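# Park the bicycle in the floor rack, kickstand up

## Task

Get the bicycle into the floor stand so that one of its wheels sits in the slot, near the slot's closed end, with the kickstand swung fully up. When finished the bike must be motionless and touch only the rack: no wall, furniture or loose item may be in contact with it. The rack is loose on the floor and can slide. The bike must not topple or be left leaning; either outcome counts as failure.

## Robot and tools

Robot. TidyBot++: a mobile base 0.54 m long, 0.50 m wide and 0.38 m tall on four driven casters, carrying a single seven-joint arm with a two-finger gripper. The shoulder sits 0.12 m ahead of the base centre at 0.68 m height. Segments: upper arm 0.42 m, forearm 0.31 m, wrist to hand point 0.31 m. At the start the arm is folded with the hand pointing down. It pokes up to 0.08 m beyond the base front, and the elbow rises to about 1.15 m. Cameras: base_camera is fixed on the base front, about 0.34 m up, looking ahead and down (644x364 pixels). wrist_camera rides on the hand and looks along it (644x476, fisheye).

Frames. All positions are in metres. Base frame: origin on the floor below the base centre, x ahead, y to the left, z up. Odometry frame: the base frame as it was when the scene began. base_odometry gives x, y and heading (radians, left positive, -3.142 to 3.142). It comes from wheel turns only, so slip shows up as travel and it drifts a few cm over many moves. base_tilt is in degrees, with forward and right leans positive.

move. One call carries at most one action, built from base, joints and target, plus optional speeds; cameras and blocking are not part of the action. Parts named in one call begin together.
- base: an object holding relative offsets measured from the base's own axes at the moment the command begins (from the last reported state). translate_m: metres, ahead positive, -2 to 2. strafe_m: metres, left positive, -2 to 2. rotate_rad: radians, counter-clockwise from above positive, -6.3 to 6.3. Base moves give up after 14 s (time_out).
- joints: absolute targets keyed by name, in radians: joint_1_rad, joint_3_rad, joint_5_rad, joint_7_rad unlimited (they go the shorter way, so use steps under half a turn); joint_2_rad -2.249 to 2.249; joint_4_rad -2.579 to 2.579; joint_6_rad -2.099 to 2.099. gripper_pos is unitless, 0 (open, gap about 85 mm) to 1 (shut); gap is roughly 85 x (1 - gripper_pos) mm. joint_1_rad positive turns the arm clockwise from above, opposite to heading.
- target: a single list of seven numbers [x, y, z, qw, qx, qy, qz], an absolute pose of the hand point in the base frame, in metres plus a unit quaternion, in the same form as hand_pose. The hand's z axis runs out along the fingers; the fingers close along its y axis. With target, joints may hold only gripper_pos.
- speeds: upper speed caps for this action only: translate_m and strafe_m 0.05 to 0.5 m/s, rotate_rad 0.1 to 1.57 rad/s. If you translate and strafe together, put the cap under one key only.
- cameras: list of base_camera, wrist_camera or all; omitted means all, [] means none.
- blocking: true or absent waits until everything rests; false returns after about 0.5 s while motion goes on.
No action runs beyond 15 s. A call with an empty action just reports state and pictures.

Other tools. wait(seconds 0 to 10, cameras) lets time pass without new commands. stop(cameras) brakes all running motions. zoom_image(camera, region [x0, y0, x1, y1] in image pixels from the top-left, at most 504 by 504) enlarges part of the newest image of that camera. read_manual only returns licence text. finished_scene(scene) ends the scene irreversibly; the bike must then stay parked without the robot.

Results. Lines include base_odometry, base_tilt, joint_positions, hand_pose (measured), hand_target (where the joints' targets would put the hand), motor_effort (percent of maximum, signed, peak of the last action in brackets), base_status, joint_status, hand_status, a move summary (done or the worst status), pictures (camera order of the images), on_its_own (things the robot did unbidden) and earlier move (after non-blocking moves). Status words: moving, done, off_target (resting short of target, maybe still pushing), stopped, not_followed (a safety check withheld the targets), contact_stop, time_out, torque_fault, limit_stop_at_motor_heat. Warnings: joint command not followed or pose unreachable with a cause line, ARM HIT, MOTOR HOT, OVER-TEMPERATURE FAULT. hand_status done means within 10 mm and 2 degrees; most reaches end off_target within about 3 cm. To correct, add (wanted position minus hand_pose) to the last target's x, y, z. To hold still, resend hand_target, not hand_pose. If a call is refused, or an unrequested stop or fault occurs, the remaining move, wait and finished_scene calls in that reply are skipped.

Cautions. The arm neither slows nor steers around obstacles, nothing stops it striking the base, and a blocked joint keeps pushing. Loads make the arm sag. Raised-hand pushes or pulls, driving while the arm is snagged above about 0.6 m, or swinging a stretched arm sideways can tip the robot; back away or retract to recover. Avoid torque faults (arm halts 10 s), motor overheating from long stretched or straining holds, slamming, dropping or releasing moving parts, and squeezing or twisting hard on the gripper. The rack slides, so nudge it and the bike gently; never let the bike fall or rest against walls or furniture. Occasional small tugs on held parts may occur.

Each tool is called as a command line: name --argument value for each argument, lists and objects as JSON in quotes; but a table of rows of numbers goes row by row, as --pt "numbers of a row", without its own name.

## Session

move

Scene clock: 0.00 s.
base_odometry: x=+0.000 y=+0.000 heading=+0.000
base_tilt: forward=+0.2 right=-0.5
base_status: not commanded
joint_positions: joint_1_rad=-0.010 joint_2_rad=-0.312 joint_3_rad=+3.187 joint_4_rad=-2.524 joint_5_rad=+0.027 joint_6_rad=-0.872 joint_7_rad=+1.593 gripper_pos=+0.000
joint_status: not commanded
motor_effort: joint_1_rad=+0 joint_2_rad=-1 joint_3_rad=+0 joint_4_rad=+15 joint_5_rad=+0 joint_6_rad=+1 joint_7_rad=+1
hand_pose: x=+0.2600 y=-0.0083 z=+0.5836 quat_wxyz=(+0.004, +1.000, +0.003, +0.029) (m; base frame)
hand_target: x=+0.2595 y=-0.0082 z=+0.5833 quat_wxyz=(+0.004, +1.000, +0.003, +0.028) (m; base frame)
hand_status: not commanded
pictures: base_camera, wrist_camera
camera_calibration:
wrist_camera: T_world_to_cam=[[0.112633, -0.991697, -0.062051, 0.00111021], [-0.991915, -0.108543, -0.0657545, 0.357189], [0.0584734, 0.0689554, -0.995905, 0.699298], [0, 0, 0, 1]] pos_world=[0.313285, -0.00834889, 0.719989]

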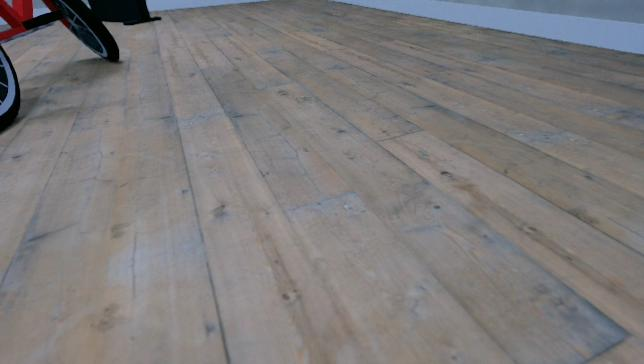

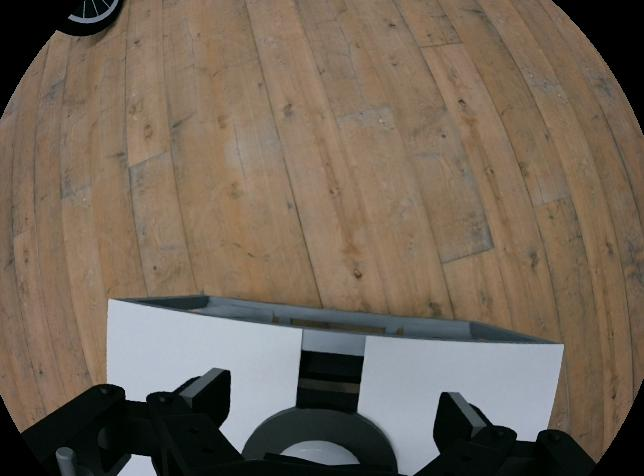

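move --base '{"rotate_rad": 0.6}' --target '[0.40, 0.0, 0.90, 0, 0.85, 0, 0.52]'

Scene clock: 2.23 s.
move: off_target
base_odometry: x=+0.000 y=+0.000 heading=+0.599
base_tilt: forward=+0.2 right=-0.5
base_status: done
joint_positions: joint_1_rad=-0.010 joint_2_rad=-0.796 joint_3_rad=+3.168 joint_4_rad=-2.169 joint_5_rad=+0.027 joint_6_rad=-0.752 joint_7_rad=+1.593 gripper_pos=+0.000
joint_status: not commanded
motor_effort: joint_1_rad=+0(2) joint_2_rad=+8(8) joint_3_rad=+0(1) joint_4_rad=+22(23) joint_5_rad=+0(1) joint_6_rad=+7(8) joint_7_rad=+1(1)
hand_pose: x=+0.3912 y=-0.0104 z=+0.8740 quat_wxyz=(+0.012, +0.874, +0.005, +0.486) (m; base frame)
hand_target: x=+0.4000 y=+0.0000 z=+0.9000 quat_wxyz=(+0.000, +0.853, +0.000, +0.522) (m; base frame)
hand_status: off_target (0.029 m and 4.9 deg from the pose sent, 0.346 m and 59.6 deg at the start)
pictures: base_camera, wrist_camera
camera_calibration:
wrist_camera: T_world_to_cam=[[0.11738, -0.990398, 0.0730367, -0.117649], [-0.516143, -0.123673, -0.847527, 1.00321], [0.848421, 0.0617854, -0.525703, 0.260924], [0, 0, 0, 1]] pos_world=[0.310235, -0.00857107, 0.996009]

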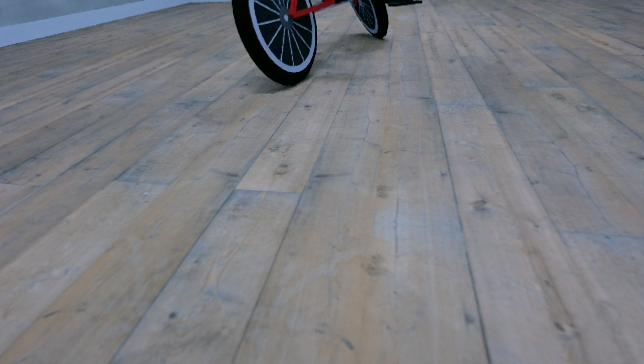

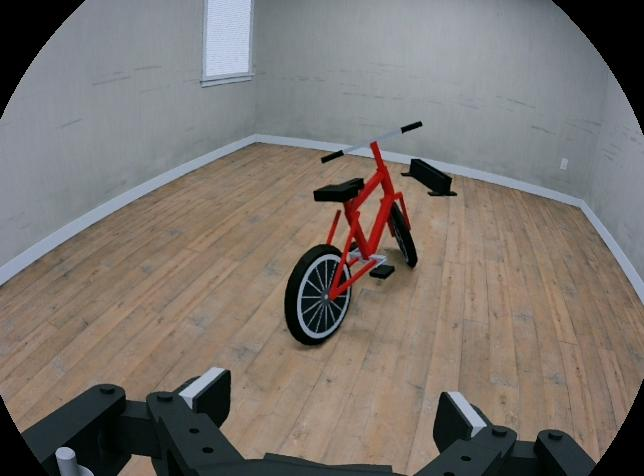

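zoom_image --camera "wrist_camera" --region '[380, 140, 480, 210]'

zoom_image --camera "wrist_camera" --region '[270, 110, 450, 350]'

Scaled by 5.040.

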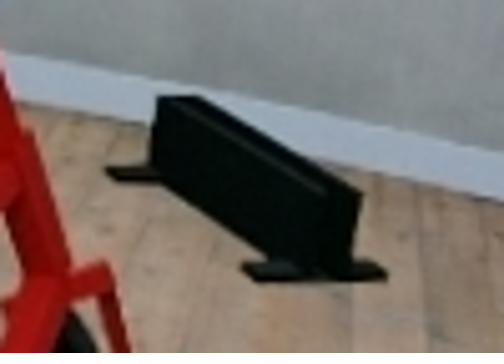

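Scaled by 2.100.

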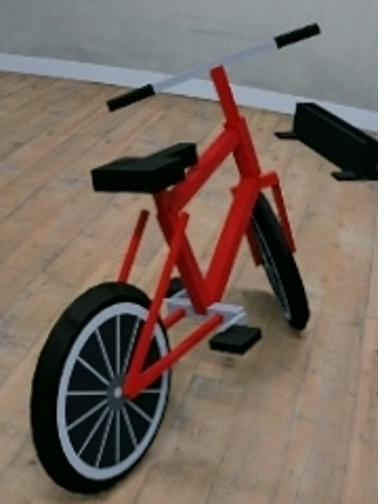

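move --base '{"translate_m": 1.219, "strafe_m": 0.983, "rotate_rad": -0.7}'

Scene clock: 19.60 s.
move: done
base_odometry: x=+0.452 y=+1.499 heading=-0.101
base_tilt: forward=+0.2 right=-0.5
base_status: done
joint_positions: joint_1_rad=-0.009 joint_2_rad=-0.801 joint_3_rad=+3.163 joint_4_rad=-2.169 joint_5_rad=+0.027 joint_6_rad=-0.748 joint_7_rad=+1.593 gripper_pos=+0.000
joint_status: not commanded
motor_effort: joint_1_rad=+0(2) joint_2_rad=+7(9) joint_3_rad=+0(1) joint_4_rad=+22(23) joint_5_rad=+0(2) joint_6_rad=+7(8) joint_7_rad=+1(1)
hand_pose: x=+0.3912 y=-0.0089 z=+0.8766 quat_wxyz=(+0.013, +0.871, +0.007, +0.490) (m; base frame)
hand_target: x=+0.4000 y=+0.0000 z=+0.9000 quat_wxyz=(+0.000, +0.853, +0.000, +0.522) (m; base frame)
hand_status: not commanded
pictures: base_camera, wrist_camera
camera_calibration:
wrist_camera: T_world_to_cam=[[0.119451, -0.9898, 0.0776409, -0.121239], [-0.507751, -0.128103, -0.851927, 1.00606], [0.853183, 0.0623415, -0.517873, 0.253528], [0, 0, 0, 1]] pos_world=[0.309005, -0.00692869, 0.997799]

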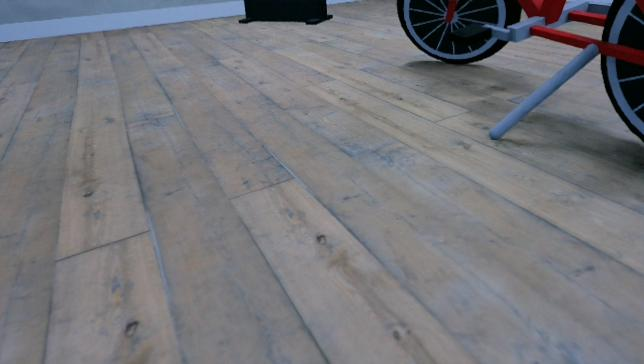

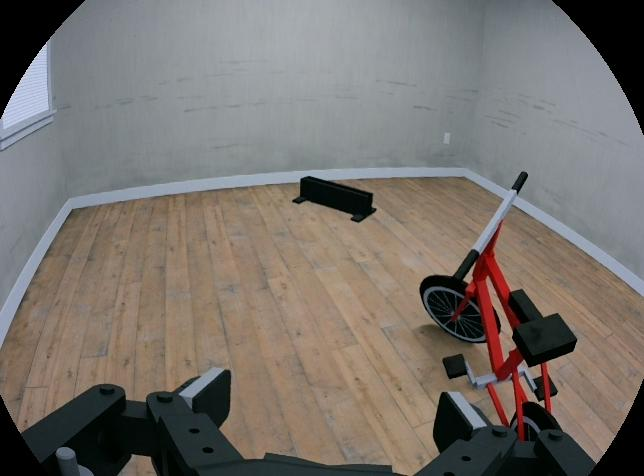

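zoom_image --camera "wrist_camera" --region '[280, 160, 390, 230]'

zoom_image --camera "base_camera" --region '[380, 0, 644, 160]'

Scaled by 4.582.

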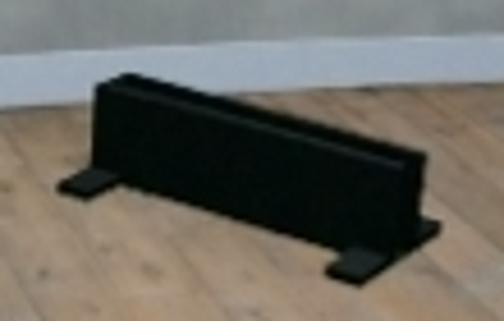

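Scaled by 1.909.

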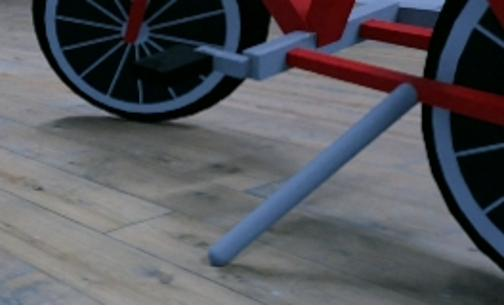

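move --base '{"translate_m": 1.785, "strafe_m": 0.443, "rotate_rad": -0.38}'

zoom_image --camera "wrist_camera" --region '[180, 160, 480, 380]'

Scene clock: 26.63 s.
move: done
base_odometry: x=+2.273 y=+1.760 heading=-0.482
base_tilt: forward=+0.2 right=-0.5
base_status: done
joint_positions: joint_1_rad=-0.009 joint_2_rad=-0.803 joint_3_rad=+3.163 joint_4_rad=-2.169 joint_5_rad=+0.027 joint_6_rad=-0.747 joint_7_rad=+1.593 gripper_pos=+0.000
joint_status: not commanded
motor_effort: joint_1_rad=+1(2) joint_2_rad=+6(10) joint_3_rad=+0(1) joint_4_rad=+22(23) joint_5_rad=+1(2) joint_6_rad=+7(9) joint_7_rad=+1(1)
hand_pose: x=+0.3909 y=-0.0089 z=+0.8775 quat_wxyz=(+0.013, +0.871, +0.007, +0.492) (m; base frame)
hand_target: x=+0.4000 y=+0.0000 z=+0.9000 quat_wxyz=(+0.000, +0.853, +0.000, +0.522) (m; base frame)
hand_status: not commanded
pictures: base_camera, wrist_camera
camera_calibration:
wrist_camera: T_world_to_cam=[[0.119165, -0.989792, 0.078177, -0.121618], [-0.504894, -0.128207, -0.853607, 1.00706], [0.854916, 0.062249, -0.515018, 0.251087], [0, 0, 0, 1]] pos_world=[0.308293, -0.00689433, 0.998456]

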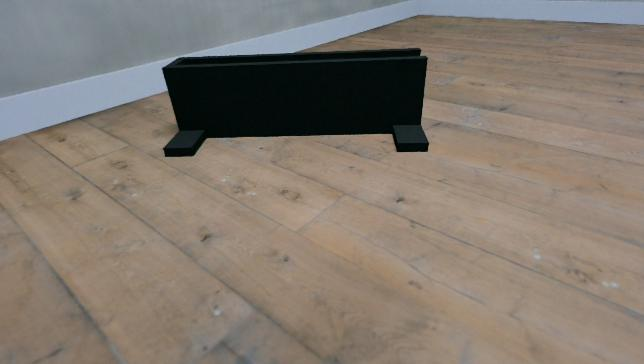

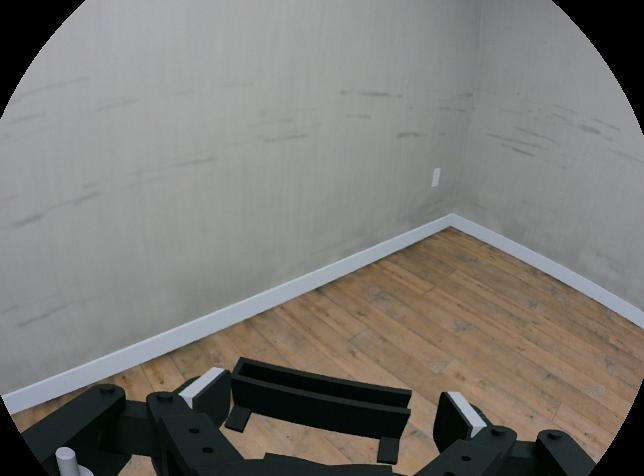

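Scaled by 1.680.

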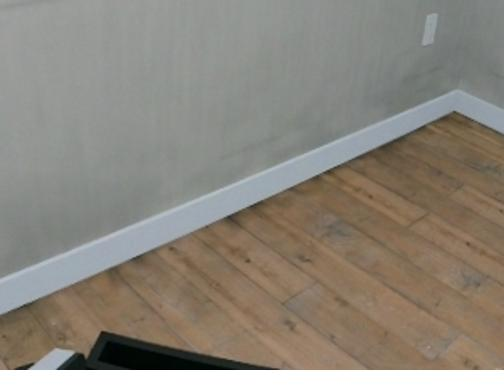

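move --base '{"translate_m": 0.42, "strafe_m": 0.057, "rotate_rad": -0.08}' --target '[0.40, 0, 0.76, 0, 1, 0, 0.06]'

Scene clock: 31.53 s.
move: off_target
base_odometry: x=+2.672 y=+1.616 heading=-0.562
base_tilt: forward=+0.2 right=-0.5
base_status: done
joint_positions: joint_1_rad=-0.009 joint_2_rad=-0.165 joint_3_rad=+3.163 joint_4_rad=-1.840 joint_5_rad=+0.027 joint_6_rad=-1.303 joint_7_rad=+1.593 gripper_pos=+0.000
joint_status: not commanded
motor_effort: joint_1_rad=+0(2) joint_2_rad=-11(13) joint_3_rad=+0(1) joint_4_rad=+18(23) joint_5_rad=+1(2) joint_6_rad=+2(8) joint_7_rad=+1(1)
hand_pose: x=+0.4134 y=-0.0106 z=+0.7573 quat_wxyz=(+0.013, +0.997, +0.007, +0.082) (m; base frame)
hand_target: x=+0.4000 y=+0.0000 z=+0.7600 quat_wxyz=(+0.000, +0.998, +0.000, +0.060) (m; base frame)
hand_status: off_target (0.017 m and 3.0 deg from the pose sent, 0.118 m and 52.1 deg at the start)
pictures: base_camera, wrist_camera
camera_calibration:
wrist_camera: T_world_to_cam=[[0.126458, -0.991434, -0.0326741, -0.0356412], [-0.978495, -0.119262, -0.168299, 0.592489], [0.162961, 0.0532543, -0.985194, 0.811988], [0, 0, 0, 1]] pos_world=[0.451932, -0.00791653, 0.898517]

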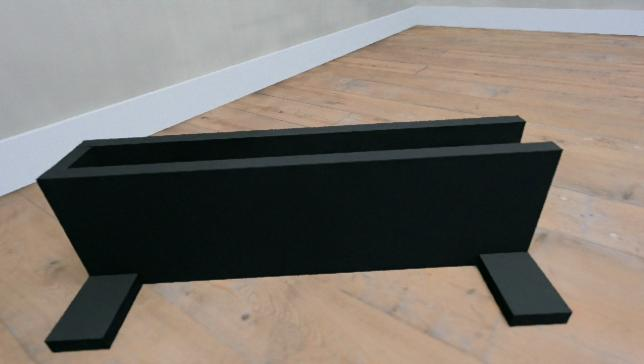

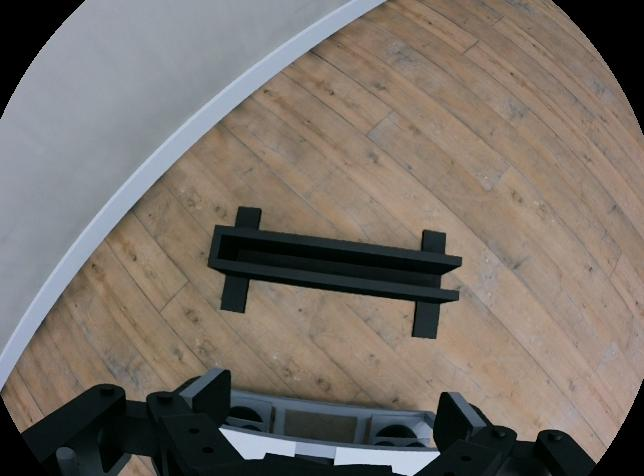

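move --target '[0.54, -0.01, 0.26, 0.0235, 0.71, 0.704, 0.03]' --joints '{"gripper_pos": 0.4}'

Scene clock: 37.13 s.
move: off_target
base_odometry: x=+2.672 y=+1.616 heading=-0.562
base_tilt: forward=+0.2 right=-0.5
base_status: not commanded
joint_positions: joint_1_rad=+0.045 joint_2_rad=+1.067 joint_3_rad=+3.133 joint_4_rad=-1.957 joint_5_rad=+0.769 joint_6_rad=-0.082 joint_7_rad=+2.298 gripper_pos=+0.400
joint_status: all done
motor_effort: joint_1_rad=+0(2) joint_2_rad=-33(35) joint_3_rad=+0(1) joint_4_rad=+3(19) joint_5_rad=+1(3) joint_6_rad=+1(2) joint_7_rad=+1(1)
hand_pose: x=+0.5415 y=-0.0303 z=+0.2626 quat_wxyz=(+0.038, +0.747, +0.663, +0.004) (m; base frame)
hand_target: x=+0.5400 y=-0.0100 z=+0.2600 quat_wxyz=(+0.023, +0.710, +0.704, +0.030) (m; base frame)
hand_status: off_target (0.021 m and 7.2 deg from the pose sent, 0.513 m and 88.7 deg at the start)
pictures: base_camera, wrist_camera
camera_calibration:
wrist_camera: T_world_to_cam=[[0.999661, -0.0174642, -0.019321, -0.534375], [-0.0166573, -0.999014, 0.0411638, 0.0297339], [-0.0200209, -0.040828, -0.998966, 0.404656], [0, 0, 0, 1]] pos_world=[0.542791, 0.0368935, 0.392689]

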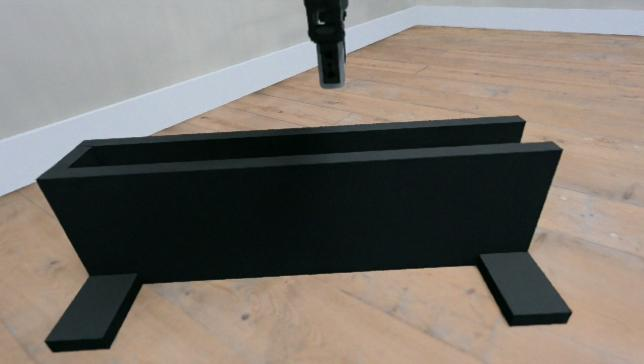

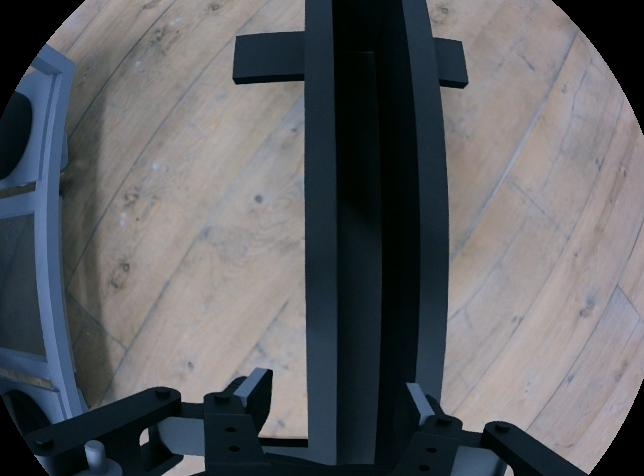

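move --target '[0.535, 0.0, 0.115, 0.03, 0.669, 0.742, 0.03]'

Scene clock: 40.77 s.
move: off_target
base_odometry: x=+2.672 y=+1.616 heading=-0.562
base_tilt: forward=+0.2 right=-0.5
base_status: not commanded
joint_positions: joint_1_rad=-0.102 joint_2_rad=+1.421 joint_3_rad=+3.273 joint_4_rad=-1.811 joint_5_rad=+0.734 joint_6_rad=+0.176 joint_7_rad=+2.376 gripper_pos=+0.400
joint_status: not commanded
motor_effort: joint_1_rad=+1(1) joint_2_rad=-33(35) joint_3_rad=+1(1) joint_4_rad=-2(3) joint_5_rad=+1(2) joint_6_rad=-1(2) joint_7_rad=+1(1)
hand_pose: x=+0.5217 y=-0.0019 z=+0.1214 quat_wxyz=(+0.018, +0.690, +0.724, +0.012) (m; base frame)
hand_target: x=+0.5350 y=+0.0000 z=+0.1150 quat_wxyz=(+0.030, +0.669, +0.742, +0.030) (m; base frame)
hand_status: off_target (0.015 m and 4.0 deg from the pose sent, 0.151 m and 13.1 deg at the start)
pictures: base_camera, wrist_camera
camera_calibration:
wrist_camera: T_world_to_cam=[[0.987944, 0.150646, -0.0356826, -0.508419], [0.150927, -0.988531, 0.00531623, -0.0194587], [-0.0344725, -0.0106376, -0.999349, 0.272064], [0, 0, 0, 1]] pos_world=[0.514605, 0.0602497, 0.253849]

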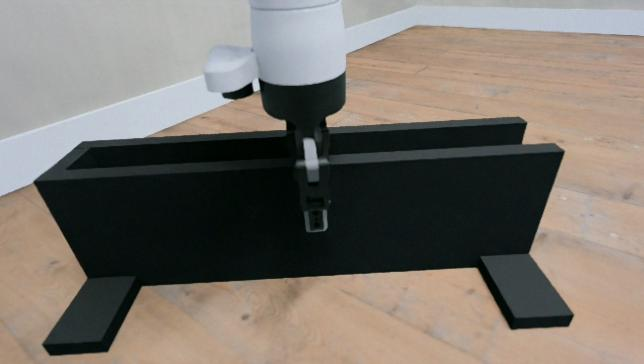

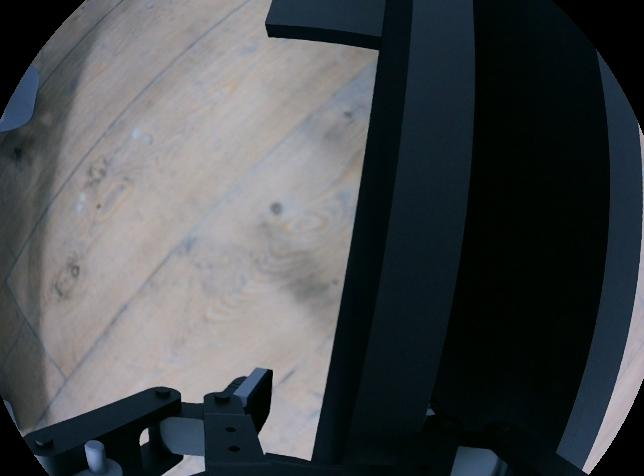

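move --joints '{"gripper_pos": 1.0}' --cameras '[]'

move --target '[0.62, 0.0, 0.20, 0.03, 0.69, 0.72, 0.03]'

Scene clock: 42.13 s.
move: off_target
base_odometry: x=+2.672 y=+1.616 heading=-0.562
base_tilt: forward=+0.2 right=-0.5
base_status: not commanded
joint_positions: joint_1_rad=-0.104 joint_2_rad=+1.417 joint_3_rad=+3.276 joint_4_rad=-1.823 joint_5_rad=+0.725 joint_6_rad=+0.183 joint_7_rad=+2.385 gripper_pos=+0.799
joint_status: gripper_pos off_target (ended at +0.799, target +1.000)
motor_effort: joint_1_rad=+0(2) joint_2_rad=-29(34) joint_3_rad=+1(3) joint_4_rad=+3(10) joint_5_rad=+0(3) joint_6_rad=+5(8) joint_7_rad=+2(5)
hand_pose: x=+0.5188 y=-0.0020 z=+0.1236 quat_wxyz=(+0.018, +0.689, +0.724, +0.012) (m; base frame)
hand_target: x=+0.5350 y=+0.0000 z=+0.1150 quat_wxyz=(+0.030, +0.669, +0.742, +0.030) (m; base frame)
hand_status: not commanded
pictures: none
No camera images: "cameras" was empty.

Scene clock: 43.93 s.
move: off_target
base_odometry: x=+2.672 y=+1.616 heading=-0.562
base_tilt: forward=+0.2 right=-0.5
base_status: not commanded
joint_positions: joint_1_rad=+0.096 joint_2_rad=+1.318 joint_3_rad=+3.009 joint_4_rad=-1.667 joint_5_rad=+0.732 joint_6_rad=-0.162 joint_7_rad=+2.428 gripper_pos=+0.800
joint_status: not commanded
motor_effort: joint_1_rad=+0(1) joint_2_rad=-46(48) joint_3_rad=-4(5) joint_4_rad=+5(6) joint_5_rad=+1(2) joint_6_rad=+1(5) joint_7_rad=+1(2)
hand_pose: x=+0.5882 y=+0.0044 z=+0.1697 quat_wxyz=(+0.007, +0.726, +0.687, +0.020) (m; base frame)
hand_target: x=+0.6200 y=+0.0000 z=+0.2000 quat_wxyz=(+0.030, +0.691, +0.721, +0.030) (m; base frame)
hand_status: off_target (0.044 m and 6.3 deg from the pose sent, 0.127 m and 2.6 deg at the start)
pictures: base_camera, wrist_camera
camera_calibration:
wrist_camera: T_world_to_cam=[[0.998107, 0.0491574, -0.0369567, -0.578678], [0.0482126, -0.998498, -0.0260368, 0.0422707], [-0.038181, 0.0242057, -0.998978, 0.324605], [0, 0, 0, 1]] pos_world=[0.587939, 0.0627962, 0.303987]

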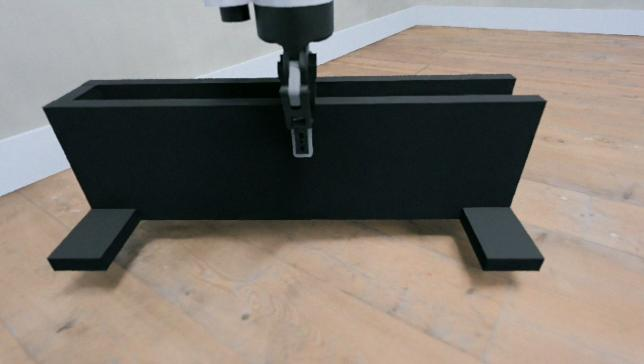

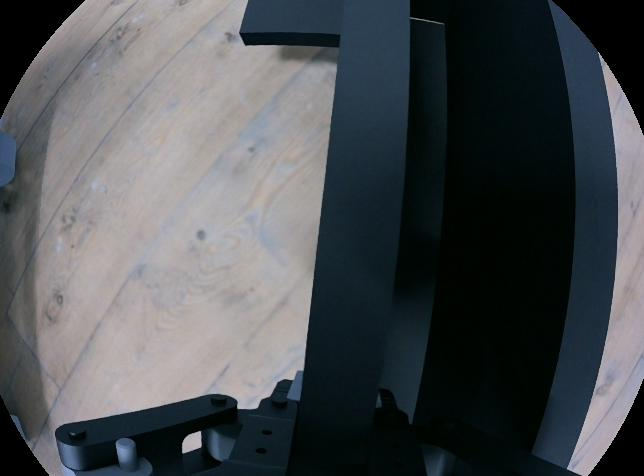

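move --base '{"translate_m": -0.38, "strafe_m": 0.095, "rotate_rad": -2.58}' --speeds '{"rotate_rad": 1.0}' --target '[0.67, 0.0, 0.27, 0.03, 0.69, 0.72, 0.03]'

Scene clock: 52.33 s.
move: off_target
base_odometry: x=+2.401 y=+1.898 heading=+3.141
base_tilt: forward=+0.2 right=-0.5
base_status: done
joint_positions: joint_1_rad=+0.169 joint_2_rad=+1.230 joint_3_rad=+2.880 joint_4_rad=-1.544 joint_5_rad=+0.629 joint_6_rad=-0.422 joint_7_rad=+2.638 gripper_pos=+0.800
joint_status: not commanded
motor_effort: joint_1_rad=+0(7) joint_2_rad=-49(52) joint_3_rad=-6(11) joint_4_rad=+9(13) joint_5_rad=+0(3) joint_6_rad=+0(4) joint_7_rad=+1(2)
hand_pose: x=+0.6391 y=-0.0038 z=+0.2308 quat_wxyz=(+0.010, +0.708, +0.706, +0.010) (m; base frame)
hand_target: x=+0.6700 y=+0.0000 z=+0.2700 quat_wxyz=(+0.030, +0.691, +0.721, +0.030) (m; base frame)
hand_status: off_target (0.050 m and 4.2 deg from the pose sent, 0.129 m and 6.3 deg at the start)
pictures: base_camera, wrist_camera
camera_calibration:
wrist_camera: T_world_to_cam=[[0.993871, 0.0995065, -0.0481501, -0.621291], [0.0992855, -0.995035, -0.00696497, -0.00386471], [-0.0486041, 0.00214168, -0.998816, 0.394343], [0, 0, 0, 1]] pos_world=[0.637033, 0.0571324, 0.363934]

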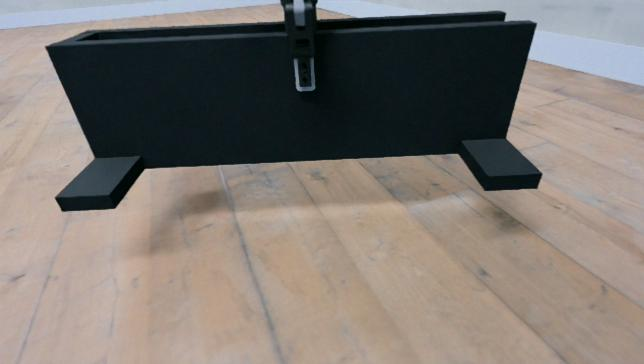

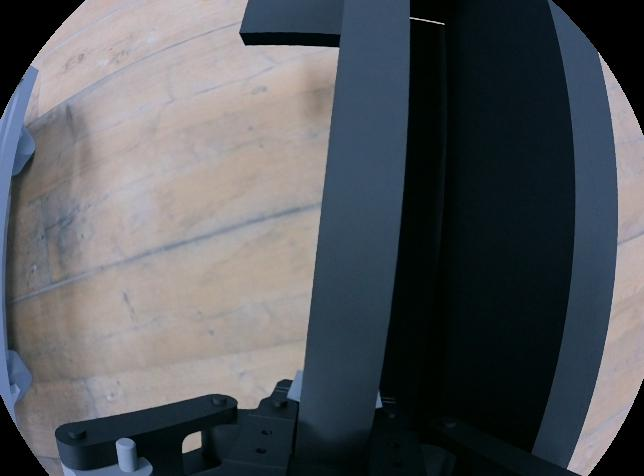

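move --base '{"translate_m": 1.3, "strafe_m": 0.1}' --speeds '{"translate_m": 0.4}' --joints '{"joint_7_rad": 5.72}'

Scene clock: 57.27 s.
move: done
base_odometry: x=+1.100 y=+1.799 heading=+3.140
base_tilt: forward=+0.2 right=-0.5
base_status: done
joint_positions: joint_1_rad=+0.169 joint_2_rad=+1.227 joint_3_rad=+2.880 joint_4_rad=-1.541 joint_5_rad=+0.625 joint_6_rad=-0.423 joint_7_rad=+5.648 gripper_pos=+0.800
joint_status: all done
motor_effort: joint_1_rad=+0(2) joint_2_rad=-48(52) joint_3_rad=-6(8) joint_4_rad=+8(13) joint_5_rad=+0(3) joint_6_rad=-1(4) joint_7_rad=+1(2)
hand_pose: x=+0.6422 y=-0.0043 z=+0.2331 quat_wxyz=(+0.013, -0.656, +0.755, -0.011) (m; base frame)
hand_target: x=+0.6700 y=+0.0000 z=+0.2700 quat_wxyz=(+0.032, -0.674, +0.737, -0.028) (m; base frame)
hand_status: not commanded
pictures: base_camera, wrist_camera
camera_calibration:
wrist_camera: T_world_to_cam=[[-0.993209, 0.0363291, -0.110528, 0.666144], [0.037463, 0.999264, -0.00819874, 0.0439109], [0.110149, -0.0122838, -0.993839, 0.293643], [0, 0, 0, 1]] pos_world=[0.62763, -0.064472, 0.365822]

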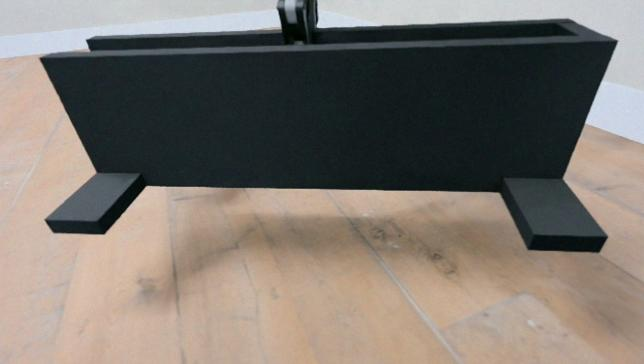

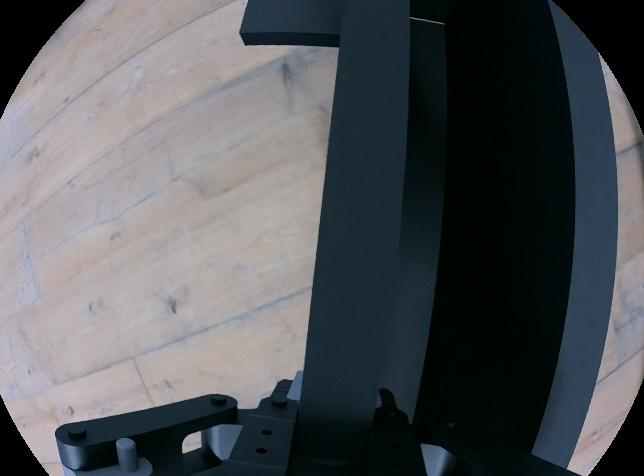

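move --base '{"translate_m": 0.58, "strafe_m": 0.17, "rotate_rad": 1.57}' --speeds '{"rotate_rad": 1.0}' --joints '{"joint_7_rad": 5.85}'

Scene clock: 61.10 s.
move: done
base_odometry: x=+0.520 y=+1.630 heading=-1.572
base_tilt: forward=+0.2 right=-0.5
base_status: done
joint_positions: joint_1_rad=+0.165 joint_2_rad=+1.224 joint_3_rad=+2.877 joint_4_rad=-1.537 joint_5_rad=+0.625 joint_6_rad=-0.423 joint_7_rad=+5.796 gripper_pos=+0.800
joint_status: all done
motor_effort: joint_1_rad=+0(7) joint_2_rad=-49(50) joint_3_rad=-6(12) joint_4_rad=+9(11) joint_5_rad=+0(2) joint_6_rad=+0(3) joint_7_rad=+1(2)
hand_pose: x=+0.6461 y=-0.0006 z=+0.2354 quat_wxyz=(+0.016, -0.711, +0.703, -0.014) (m; base frame)
hand_target: x=+0.6700 y=+0.0000 z=+0.2700 quat_wxyz=(+0.030, -0.721, +0.692, -0.030) (m; base frame)
hand_status: not commanded
pictures: base_camera, wrist_camera
camera_calibration:
wrist_camera: T_world_to_cam=[[-0.986432, -0.114331, -0.117819, 0.667414], [-0.11377, 0.993441, -0.0115006, 0.138612], [0.118361, 0.00205967, -0.992969, 0.290045], [0, 0, 0, 1]] pos_world=[0.639799, -0.0619938, 0.368233]

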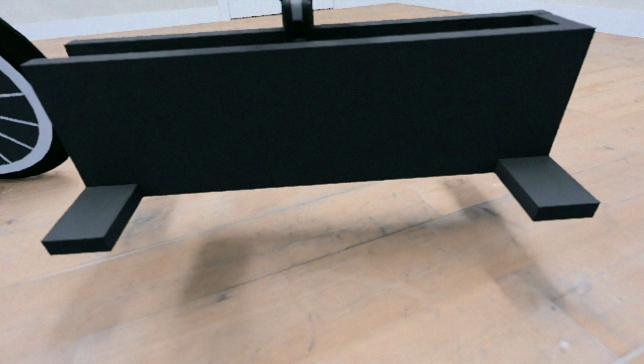

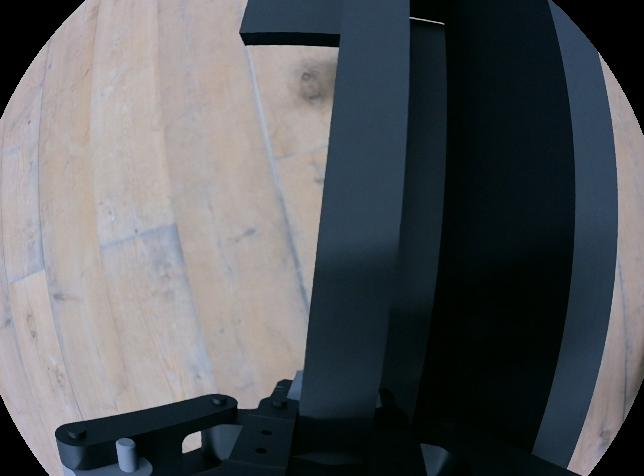

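move --base '{"translate_m": 0.1}' --speeds '{"translate_m": 0.3}' --target '[0.67, 0.0, 0.24, -0.03, 0.721, -0.692, 0.03]' --cameras '["base_camera"]'

zoom_image --camera "base_camera" --region '[0, 0, 240, 260]'

Scene clock: 66.33 s.
move: off_target
base_odometry: x=+0.520 y=+1.530 heading=-1.571
base_tilt: forward=+0.2 right=-0.5
base_status: done
joint_positions: joint_1_rad=-0.139 joint_2_rad=+1.252 joint_3_rad=+3.373 joint_4_rad=-1.530 joint_5_rad=-0.592 joint_6_rad=-0.423 joint_7_rad=+6.758 gripper_pos=+0.800
joint_status: not commanded
motor_effort: joint_1_rad=-1(2) joint_2_rad=-48(50) joint_3_rad=+4(9) joint_4_rad=+8(12) joint_5_rad=+1(2) joint_6_rad=-1(3) joint_7_rad=+1(1)
hand_pose: x=+0.6355 y=+0.0038 z=+0.2134 quat_wxyz=(+0.008, -0.704, +0.710, +0.001) (m; base frame)
hand_target: x=+0.6700 y=+0.0000 z=+0.2400 quat_wxyz=(+0.030, -0.721, +0.692, -0.030) (m; base frame)
hand_status: off_target (0.044 m and 5.2 deg from the pose sent, 0.024 m and 3.0 deg at the start)
pictures: base_camera

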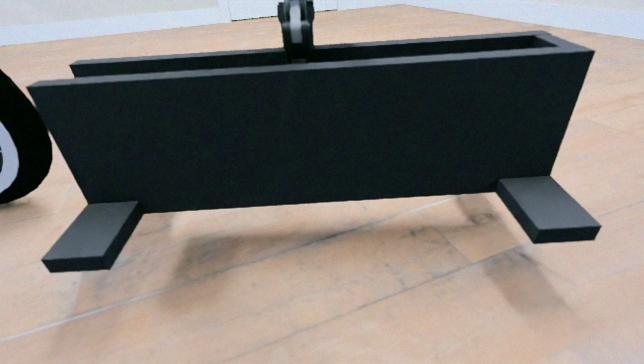

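Scaled by 1.938.

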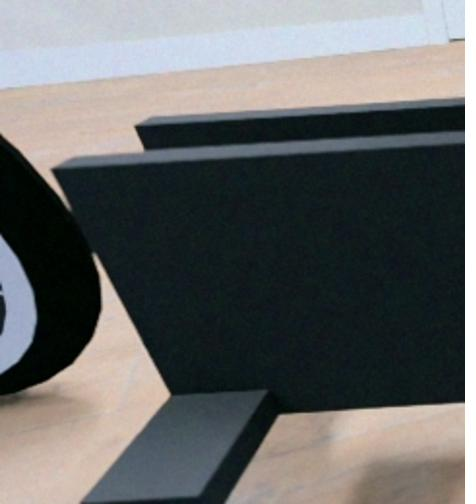

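move --base '{"translate_m": 0.12, "strafe_m": 0.05}' --speeds '{"translate_m": 0.2}' --cameras '["base_camera"]'

move --target '[0.67, 0.0, 0.165, -0.03, 0.716, -0.697, 0.03]'

Scene clock: 69.90 s.
move: done
base_odometry: x=+0.570 y=+1.409 heading=-1.572
base_tilt: forward=+0.2 right=-0.6
base_status: done
joint_positions: joint_1_rad=-0.146 joint_2_rad=+1.257 joint_3_rad=+3.377 joint_4_rad=-1.527 joint_5_rad=-0.598 joint_6_rad=-0.423 joint_7_rad=+6.760 gripper_pos=+0.800
joint_status: not commanded
motor_effort: joint_1_rad=+0(2) joint_2_rad=-49(50) joint_3_rad=+4(5) joint_4_rad=+8(11) joint_5_rad=+0(2) joint_6_rad=-1(2) joint_7_rad=+1(1)
hand_pose: x=+0.6353 y=+0.0056 z=+0.2112 quat_wxyz=(+0.007, -0.706, +0.709, +0.001) (m; base frame)
hand_target: x=+0.6700 y=+0.0000 z=+0.2400 quat_wxyz=(+0.030, -0.721, +0.692, -0.030) (m; base frame)
hand_status: not commanded
pictures: base_camera

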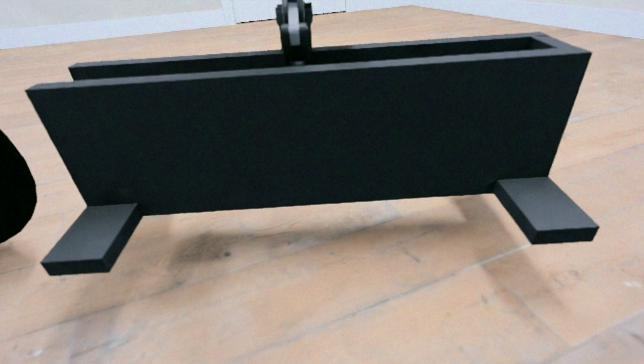

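Scene clock: 71.33 s.
move: off_target
base_odometry: x=+0.570 y=+1.409 heading=-1.572
base_tilt: forward=+0.2 right=-0.5
base_status: not commanded
joint_positions: joint_1_rad=-0.140 joint_2_rad=+1.427 joint_3_rad=+3.376 joint_4_rad=-1.436 joint_5_rad=-0.641 joint_6_rad=-0.383 joint_7_rad=+6.780 gripper_pos=+0.800
joint_status: not commanded
motor_effort: joint_1_rad=+1(2) joint_2_rad=-49(52) joint_3_rad=+5(5) joint_4_rad=+6(8) joint_5_rad=+1(2) joint_6_rad=-1(3) joint_7_rad=+1(1)
hand_pose: x=+0.6176 y=-0.0035 z=+0.1344 quat_wxyz=(-0.013, -0.704, +0.710, +0.007) (m; base frame)
hand_target: x=+0.6700 y=+0.0000 z=+0.1650 quat_wxyz=(+0.030, -0.716, +0.697, -0.030) (m; base frame)
hand_status: off_target (0.061 m and 6.8 deg from the pose sent, 0.058 m and 4.8 deg at the start)
pictures: base_camera, wrist_camera
camera_calibration:
wrist_camera: T_world_to_cam=[[-0.994375, -0.0944659, -0.0478984, 0.622638], [-0.0937978, 0.995462, -0.0160135, 0.125413], [0.0491937, -0.0114306, -0.998724, 0.236507], [0, 0, 0, 1]] pos_world=[0.619264, -0.0633223, 0.268036]

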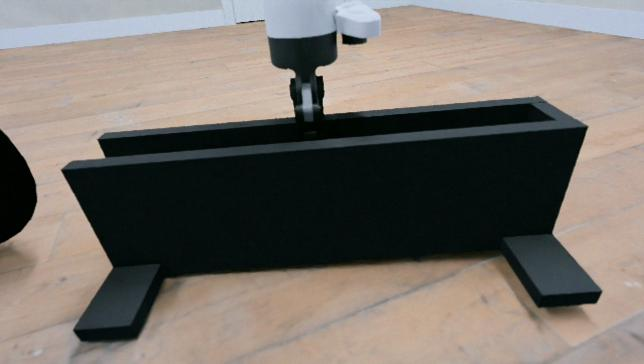

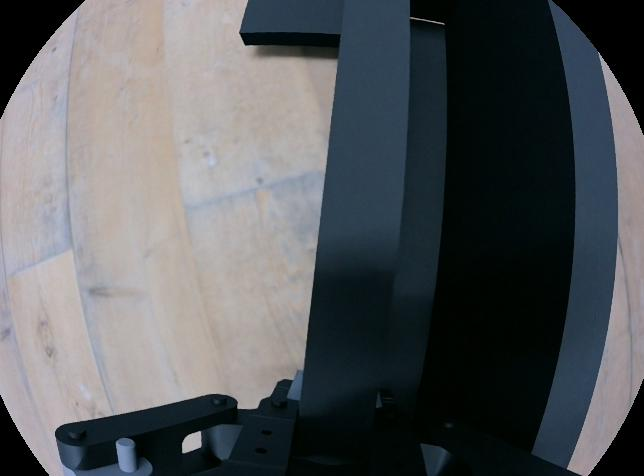

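move --base '{"translate_m": 0.015, "strafe_m": 0.03}' --cameras '["base_camera"]'

move --target '[0.67, 0.0, 0.14, -0.03, 0.716, -0.697, 0.03]' --cameras '["base_camera"]'

Scene clock: 73.73 s.
move: done
base_odometry: x=+0.600 y=+1.394 heading=-1.572
base_tilt: forward=+0.2 right=-0.5
base_status: done
joint_positions: joint_1_rad=-0.135 joint_2_rad=+1.426 joint_3_rad=+3.368 joint_4_rad=-1.430 joint_5_rad=-0.645 joint_6_rad=-0.383 joint_7_rad=+6.781 gripper_pos=+0.800
joint_status: not commanded
motor_effort: joint_1_rad=+1(4) joint_2_rad=-48(50) joint_3_rad=+4(6) joint_4_rad=+6(8) joint_5_rad=+1(2) joint_6_rad=-1(3) joint_7_rad=+1(1)
hand_pose: x=+0.6212 y=-0.0001 z=+0.1346 quat_wxyz=(-0.007, -0.702, +0.712, +0.008) (m; base frame)
hand_target: x=+0.6700 y=+0.0000 z=+0.1650 quat_wxyz=(+0.030, -0.716, +0.697, -0.030) (m; base frame)
hand_status: not commanded
pictures: base_camera

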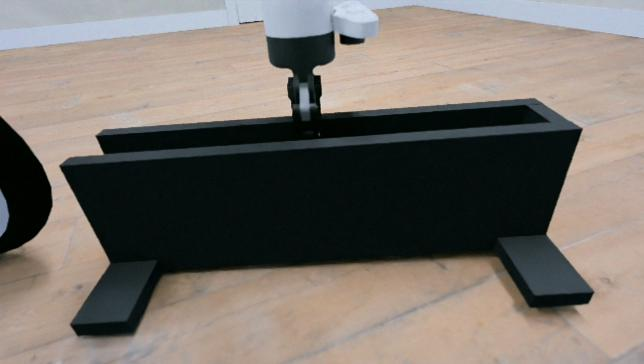

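Scene clock: 74.50 s.
move: off_target
base_odometry: x=+0.600 y=+1.394 heading=-1.572
base_tilt: forward=+0.2 right=-0.5
base_status: not commanded
joint_positions: joint_1_rad=-0.133 joint_2_rad=+1.456 joint_3_rad=+3.366 joint_4_rad=-1.396 joint_5_rad=-0.652 joint_6_rad=-0.378 joint_7_rad=+6.786 gripper_pos=+0.800
joint_status: not commanded
motor_effort: joint_1_rad=+1(1) joint_2_rad=-44(49) joint_3_rad=+5(5) joint_4_rad=+7(8) joint_5_rad=+1(2) joint_6_rad=+2(2) joint_7_rad=+1(1)
hand_pose: x=+0.6264 y=+0.0004 z=+0.1222 quat_wxyz=(-0.005, -0.704, +0.711, +0.005) (m; base frame)
hand_target: x=+0.6700 y=+0.0000 z=+0.1400 quat_wxyz=(+0.030, -0.716, +0.697, -0.030) (m; base frame)
hand_status: off_target (0.047 m and 6.0 deg from the pose sent, 0.049 m and 6.6 deg at the start)
pictures: base_camera

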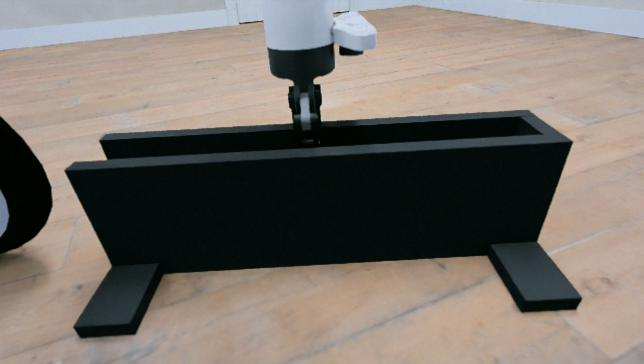

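move --joints '{"gripper_pos": 0.35}' --cameras '[]'

move --target '[0.65, 0.0, 0.30, -0.03, 0.716, -0.697, 0.03]' --cameras '[]'

move --target '[0.40, 0.1, 0.76, 0, 1, 0, 0.06]'

Scene clock: 76.33 s.
move: done
base_odometry: x=+0.600 y=+1.394 heading=-1.572
base_tilt: forward=+0.2 right=-0.5
base_status: not commanded
joint_positions: joint_1_rad=-0.133 joint_2_rad=+1.432 joint_3_rad=+3.366 joint_4_rad=-1.390 joint_5_rad=-0.652 joint_6_rad=-0.374 joint_7_rad=+6.786 gripper_pos=+0.350
joint_status: all done
motor_effort: joint_1_rad=+1(1) joint_2_rad=-39(45) joint_3_rad=+3(5) joint_4_rad=+5(7) joint_5_rad=+0(2) joint_6_rad=+0(2) joint_7_rad=+1(1)
hand_pose: x=+0.6446 y=+0.0020 z=+0.1354 quat_wxyz=(+0.008, -0.704, +0.710, -0.006) (m; base frame)
hand_target: x=+0.6700 y=+0.0000 z=+0.1400 quat_wxyz=(+0.030, -0.716, +0.697, -0.030) (m; base frame)
hand_status: not commanded
pictures: none
No camera images: "cameras" was empty.

Scene clock: 77.97 s.
move: off_target
base_odometry: x=+0.600 y=+1.394 heading=-1.572
base_tilt: forward=+0.2 right=-0.5
base_status: not commanded
joint_positions: joint_1_rad=-0.162 joint_2_rad=+1.065 joint_3_rad=+3.407 joint_4_rad=-1.618 joint_5_rad=-0.647 joint_6_rad=-0.386 joint_7_rad=+6.786 gripper_pos=+0.350
joint_status: not commanded
motor_effort: joint_1_rad=+1(1) joint_2_rad=-38(45) joint_3_rad=+3(4) joint_4_rad=+9(9) joint_5_rad=+0(2) joint_6_rad=+1(2) joint_7_rad=+1(1)
hand_pose: x=+0.6772 y=+0.0023 z=+0.3027 quat_wxyz=(+0.058, -0.691, +0.719, -0.052) (m; base frame)
hand_target: x=+0.6500 y=+0.0000 z=+0.3000 quat_wxyz=(+0.030, -0.716, +0.697, -0.030) (m; base frame)
hand_status: off_target (0.027 m and 5.5 deg from the pose sent, 0.165 m and 4.2 deg at the start)
pictures: none
No camera images: "cameras" was empty.

Scene clock: 80.67 s.
move: off_target
base_odometry: x=+0.600 y=+1.394 heading=-1.572
base_tilt: forward=+0.2 right=-0.5
base_status: not commanded
joint_positions: joint_1_rad=-0.152 joint_2_rad=-0.108 joint_3_rad=+2.954 joint_4_rad=-1.753 joint_5_rad=-0.020 joint_6_rad=-1.302 joint_7_rad=+7.427 gripper_pos=+0.350
joint_status: not commanded
motor_effort: joint_1_rad=+0(2) joint_2_rad=-12(41) joint_3_rad=+0(4) joint_4_rad=+18(20) joint_5_rad=+0(2) joint_6_rad=+2(3) joint_7_rad=+1(1)
hand_pose: x=+0.4235 y=+0.1174 z=+0.7704 quat_wxyz=(+0.036, -0.994, +0.044, -0.089) (m; base frame)
hand_target: x=+0.4000 y=+0.1000 z=+0.7600 quat_wxyz=(+0.000, -0.998, +0.000, -0.060) (m; base frame)
hand_status: off_target (0.031 m and 7.4 deg from the pose sent, 0.544 m and 92.3 deg at the start)
pictures: base_camera, wrist_camera
camera_calibration:
wrist_camera: T_world_to_cam=[[0.0341112, -0.990128, -0.135955, 0.208937], [-0.98159, -0.00761142, -0.190849, 0.625466], [0.18793, 0.139962, -0.972159, 0.785694], [0, 0, 0, 1]] pos_world=[0.459168, 0.101667, 0.911595]

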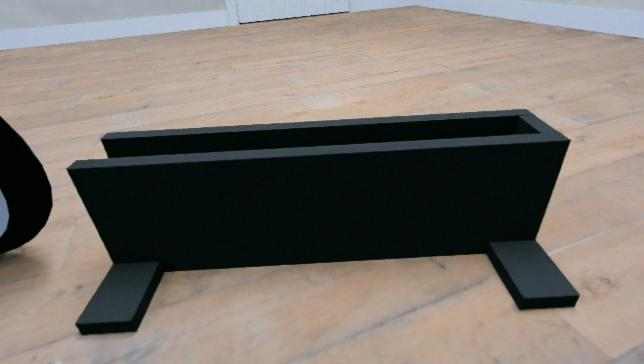

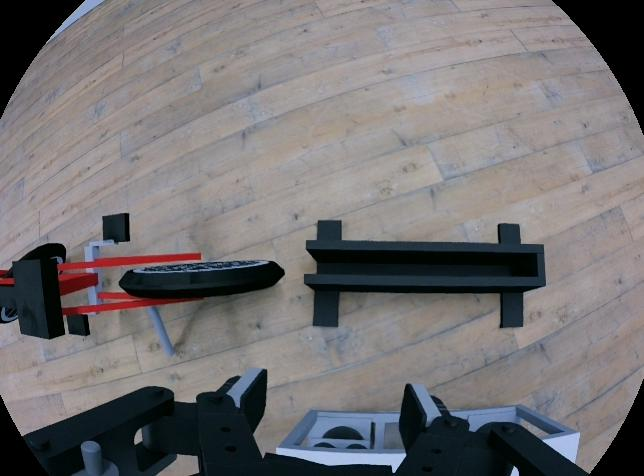

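move --target '[0.42, 0.0, 0.80, 0.03, 0.709, 0.704, 0.03]' --joints '{"gripper_pos": 0.1}' --cameras '[]'

move --base '{"translate_m": 0.045, "strafe_m": 0.50}' --speeds '{"translate_m": 0.35}'

Scene clock: 86.37 s.
move: off_target
base_odometry: x=+0.600 y=+1.394 heading=-1.572
base_tilt: forward=+0.2 right=-0.5
base_status: not commanded
joint_positions: joint_1_rad=-0.141 joint_2_rad=-0.108 joint_3_rad=+3.239 joint_4_rad=-1.653 joint_5_rad=-0.019 joint_6_rad=-1.458 joint_7_rad=+9.330 gripper_pos=+0.100
joint_status: all done
motor_effort: joint_1_rad=+0(1) joint_2_rad=-13(13) joint_3_rad=+0(1) joint_4_rad=+19(20) joint_5_rad=+0(2) joint_6_rad=+1(3) joint_7_rad=+1(1)
hand_pose: x=+0.4315 y=+0.0200 z=+0.8000 quat_wxyz=(-0.034, -0.723, -0.687, -0.062) (m; base frame)
hand_target: x=+0.4200 y=+0.0000 z=+0.8000 quat_wxyz=(-0.030, -0.709, -0.704, -0.030) (m; base frame)
hand_status: off_target (0.023 m and 4.4 deg from the pose sent, 0.121 m and 95.0 deg at the start)
pictures: none
No camera images: "cameras" was empty.

Scene clock: 88.87 s.
move: done
base_odometry: x=+1.100 y=+1.348 heading=-1.572
base_tilt: forward=+0.2 right=-0.5
base_status: done
joint_positions: joint_1_rad=-0.138 joint_2_rad=-0.108 joint_3_rad=+3.243 joint_4_rad=-1.653 joint_5_rad=-0.017 joint_6_rad=-1.459 joint_7_rad=+9.331 gripper_pos=+0.100
joint_status: not commanded
motor_effort: joint_1_rad=+0(2) joint_2_rad=-12(14) joint_3_rad=+0(2) joint_4_rad=+18(19) joint_5_rad=-1(2) joint_6_rad=+1(2) joint_7_rad=+1(1)
hand_pose: x=+0.4313 y=+0.0172 z=+0.7999 quat_wxyz=(-0.034, -0.725, -0.685, -0.061) (m; base frame)
hand_target: x=+0.4200 y=+0.0000 z=+0.8000 quat_wxyz=(-0.030, -0.709, -0.704, -0.030) (m; base frame)
hand_status: not commanded
pictures: base_camera, wrist_camera
camera_calibration:
wrist_camera: T_world_to_cam=[[0.99709, 0.046854, 0.0601409, -0.476628], [0.0490912, -0.998135, -0.0362753, 0.0868492], [0.0583291, 0.0391221, -0.997531, 0.904835], [0, 0, 0, 1]] pos_world=[0.418199, 0.0736202, 0.934416]

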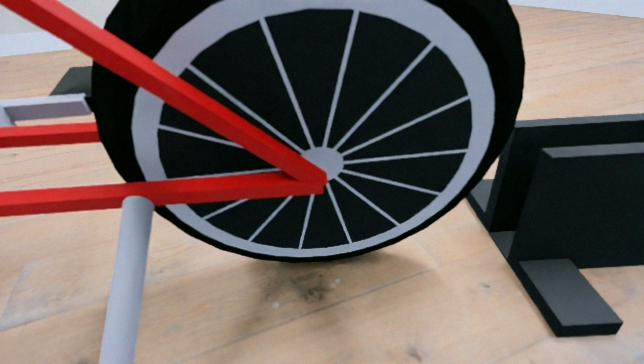

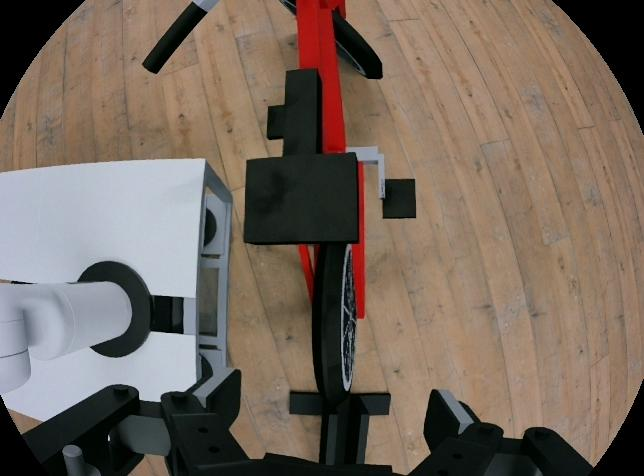

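move --base '{"strafe_m": 0.03}' --target '[0.45, 0.19, 0.80, 0.06, 0.68, 0.72, 0.06]' --cameras '[]'

move --target '[0.43, 0.205, 0.60, 0.095, 0.660, 0.741, 0.080]'

Scene clock: 94.03 s.
move: off_target
base_odometry: x=+1.130 y=+1.348 heading=-1.572
base_tilt: forward=+0.2 right=-0.5
base_status: done
joint_positions: joint_1_rad=-0.300 joint_2_rad=+0.050 joint_3_rad=+2.858 joint_4_rad=-1.512 joint_5_rad=+0.077 joint_6_rad=-1.459 joint_7_rad=+8.938 gripper_pos=+0.100
joint_status: not commanded
motor_effort: joint_1_rad=+1(2) joint_2_rad=-17(18) joint_3_rad=-1(2) joint_4_rad=+18(20) joint_5_rad=+1(2) joint_6_rad=+1(2) joint_7_rad=+1(1)
hand_pose: x=+0.4401 y=+0.1835 z=+0.7973 quat_wxyz=(-0.046, -0.669, -0.740, -0.051) (m; base frame)
hand_target: x=+0.4500 y=+0.1900 z=+0.8000 quat_wxyz=(-0.060, -0.684, -0.724, -0.060) (m; base frame)
hand_status: off_target (0.012 m and 3.1 deg from the pose sent, 0.174 m and 7.2 deg at the start)
pictures: none
No camera images: "cameras" was empty.

Scene clock: 96.17 s.
move: off_target
base_odometry: x=+1.130 y=+1.348 heading=-1.572
base_tilt: forward=+0.2 right=-0.5
base_status: not commanded
joint_positions: joint_1_rad=-0.374 joint_2_rad=+0.168 joint_3_rad=+2.784 joint_4_rad=-2.048 joint_5_rad=+0.323 joint_6_rad=-0.814 joint_7_rad=+8.612 gripper_pos=+0.100
joint_status: not commanded
motor_effort: joint_1_rad=+0(2) joint_2_rad=-18(20) joint_3_rad=-1(1) joint_4_rad=+16(19) joint_5_rad=+1(3) joint_6_rad=+1(2) joint_7_rad=+1(1)
hand_pose: x=+0.4314 y=+0.1906 z=+0.6081 quat_wxyz=(-0.095, -0.660, -0.743, -0.062) (m; base frame)
hand_target: x=+0.4300 y=+0.2050 z=+0.6000 quat_wxyz=(-0.095, -0.660, -0.741, -0.080) (m; base frame)
hand_status: off_target (0.017 m and 2.1 deg from the pose sent, 0.199 m and 6.6 deg at the start)
pictures: base_camera, wrist_camera
camera_calibration:
wrist_camera: T_world_to_cam=[[0.965815, 0.221168, 0.135223, -0.538616], [0.212975, -0.974364, 0.0724988, 0.111528], [0.147791, -0.0412213, -0.988159, 0.677753], [0, 0, 0, 1]] pos_world=[0.396286, 0.255731, 0.734476]

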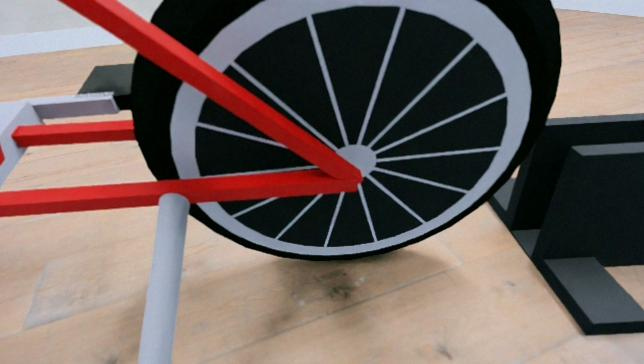

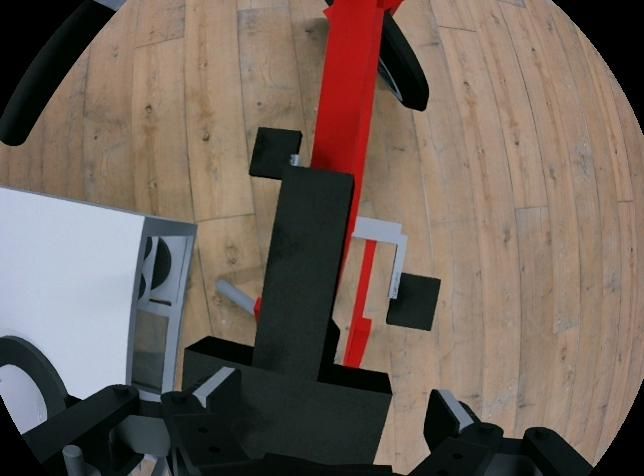

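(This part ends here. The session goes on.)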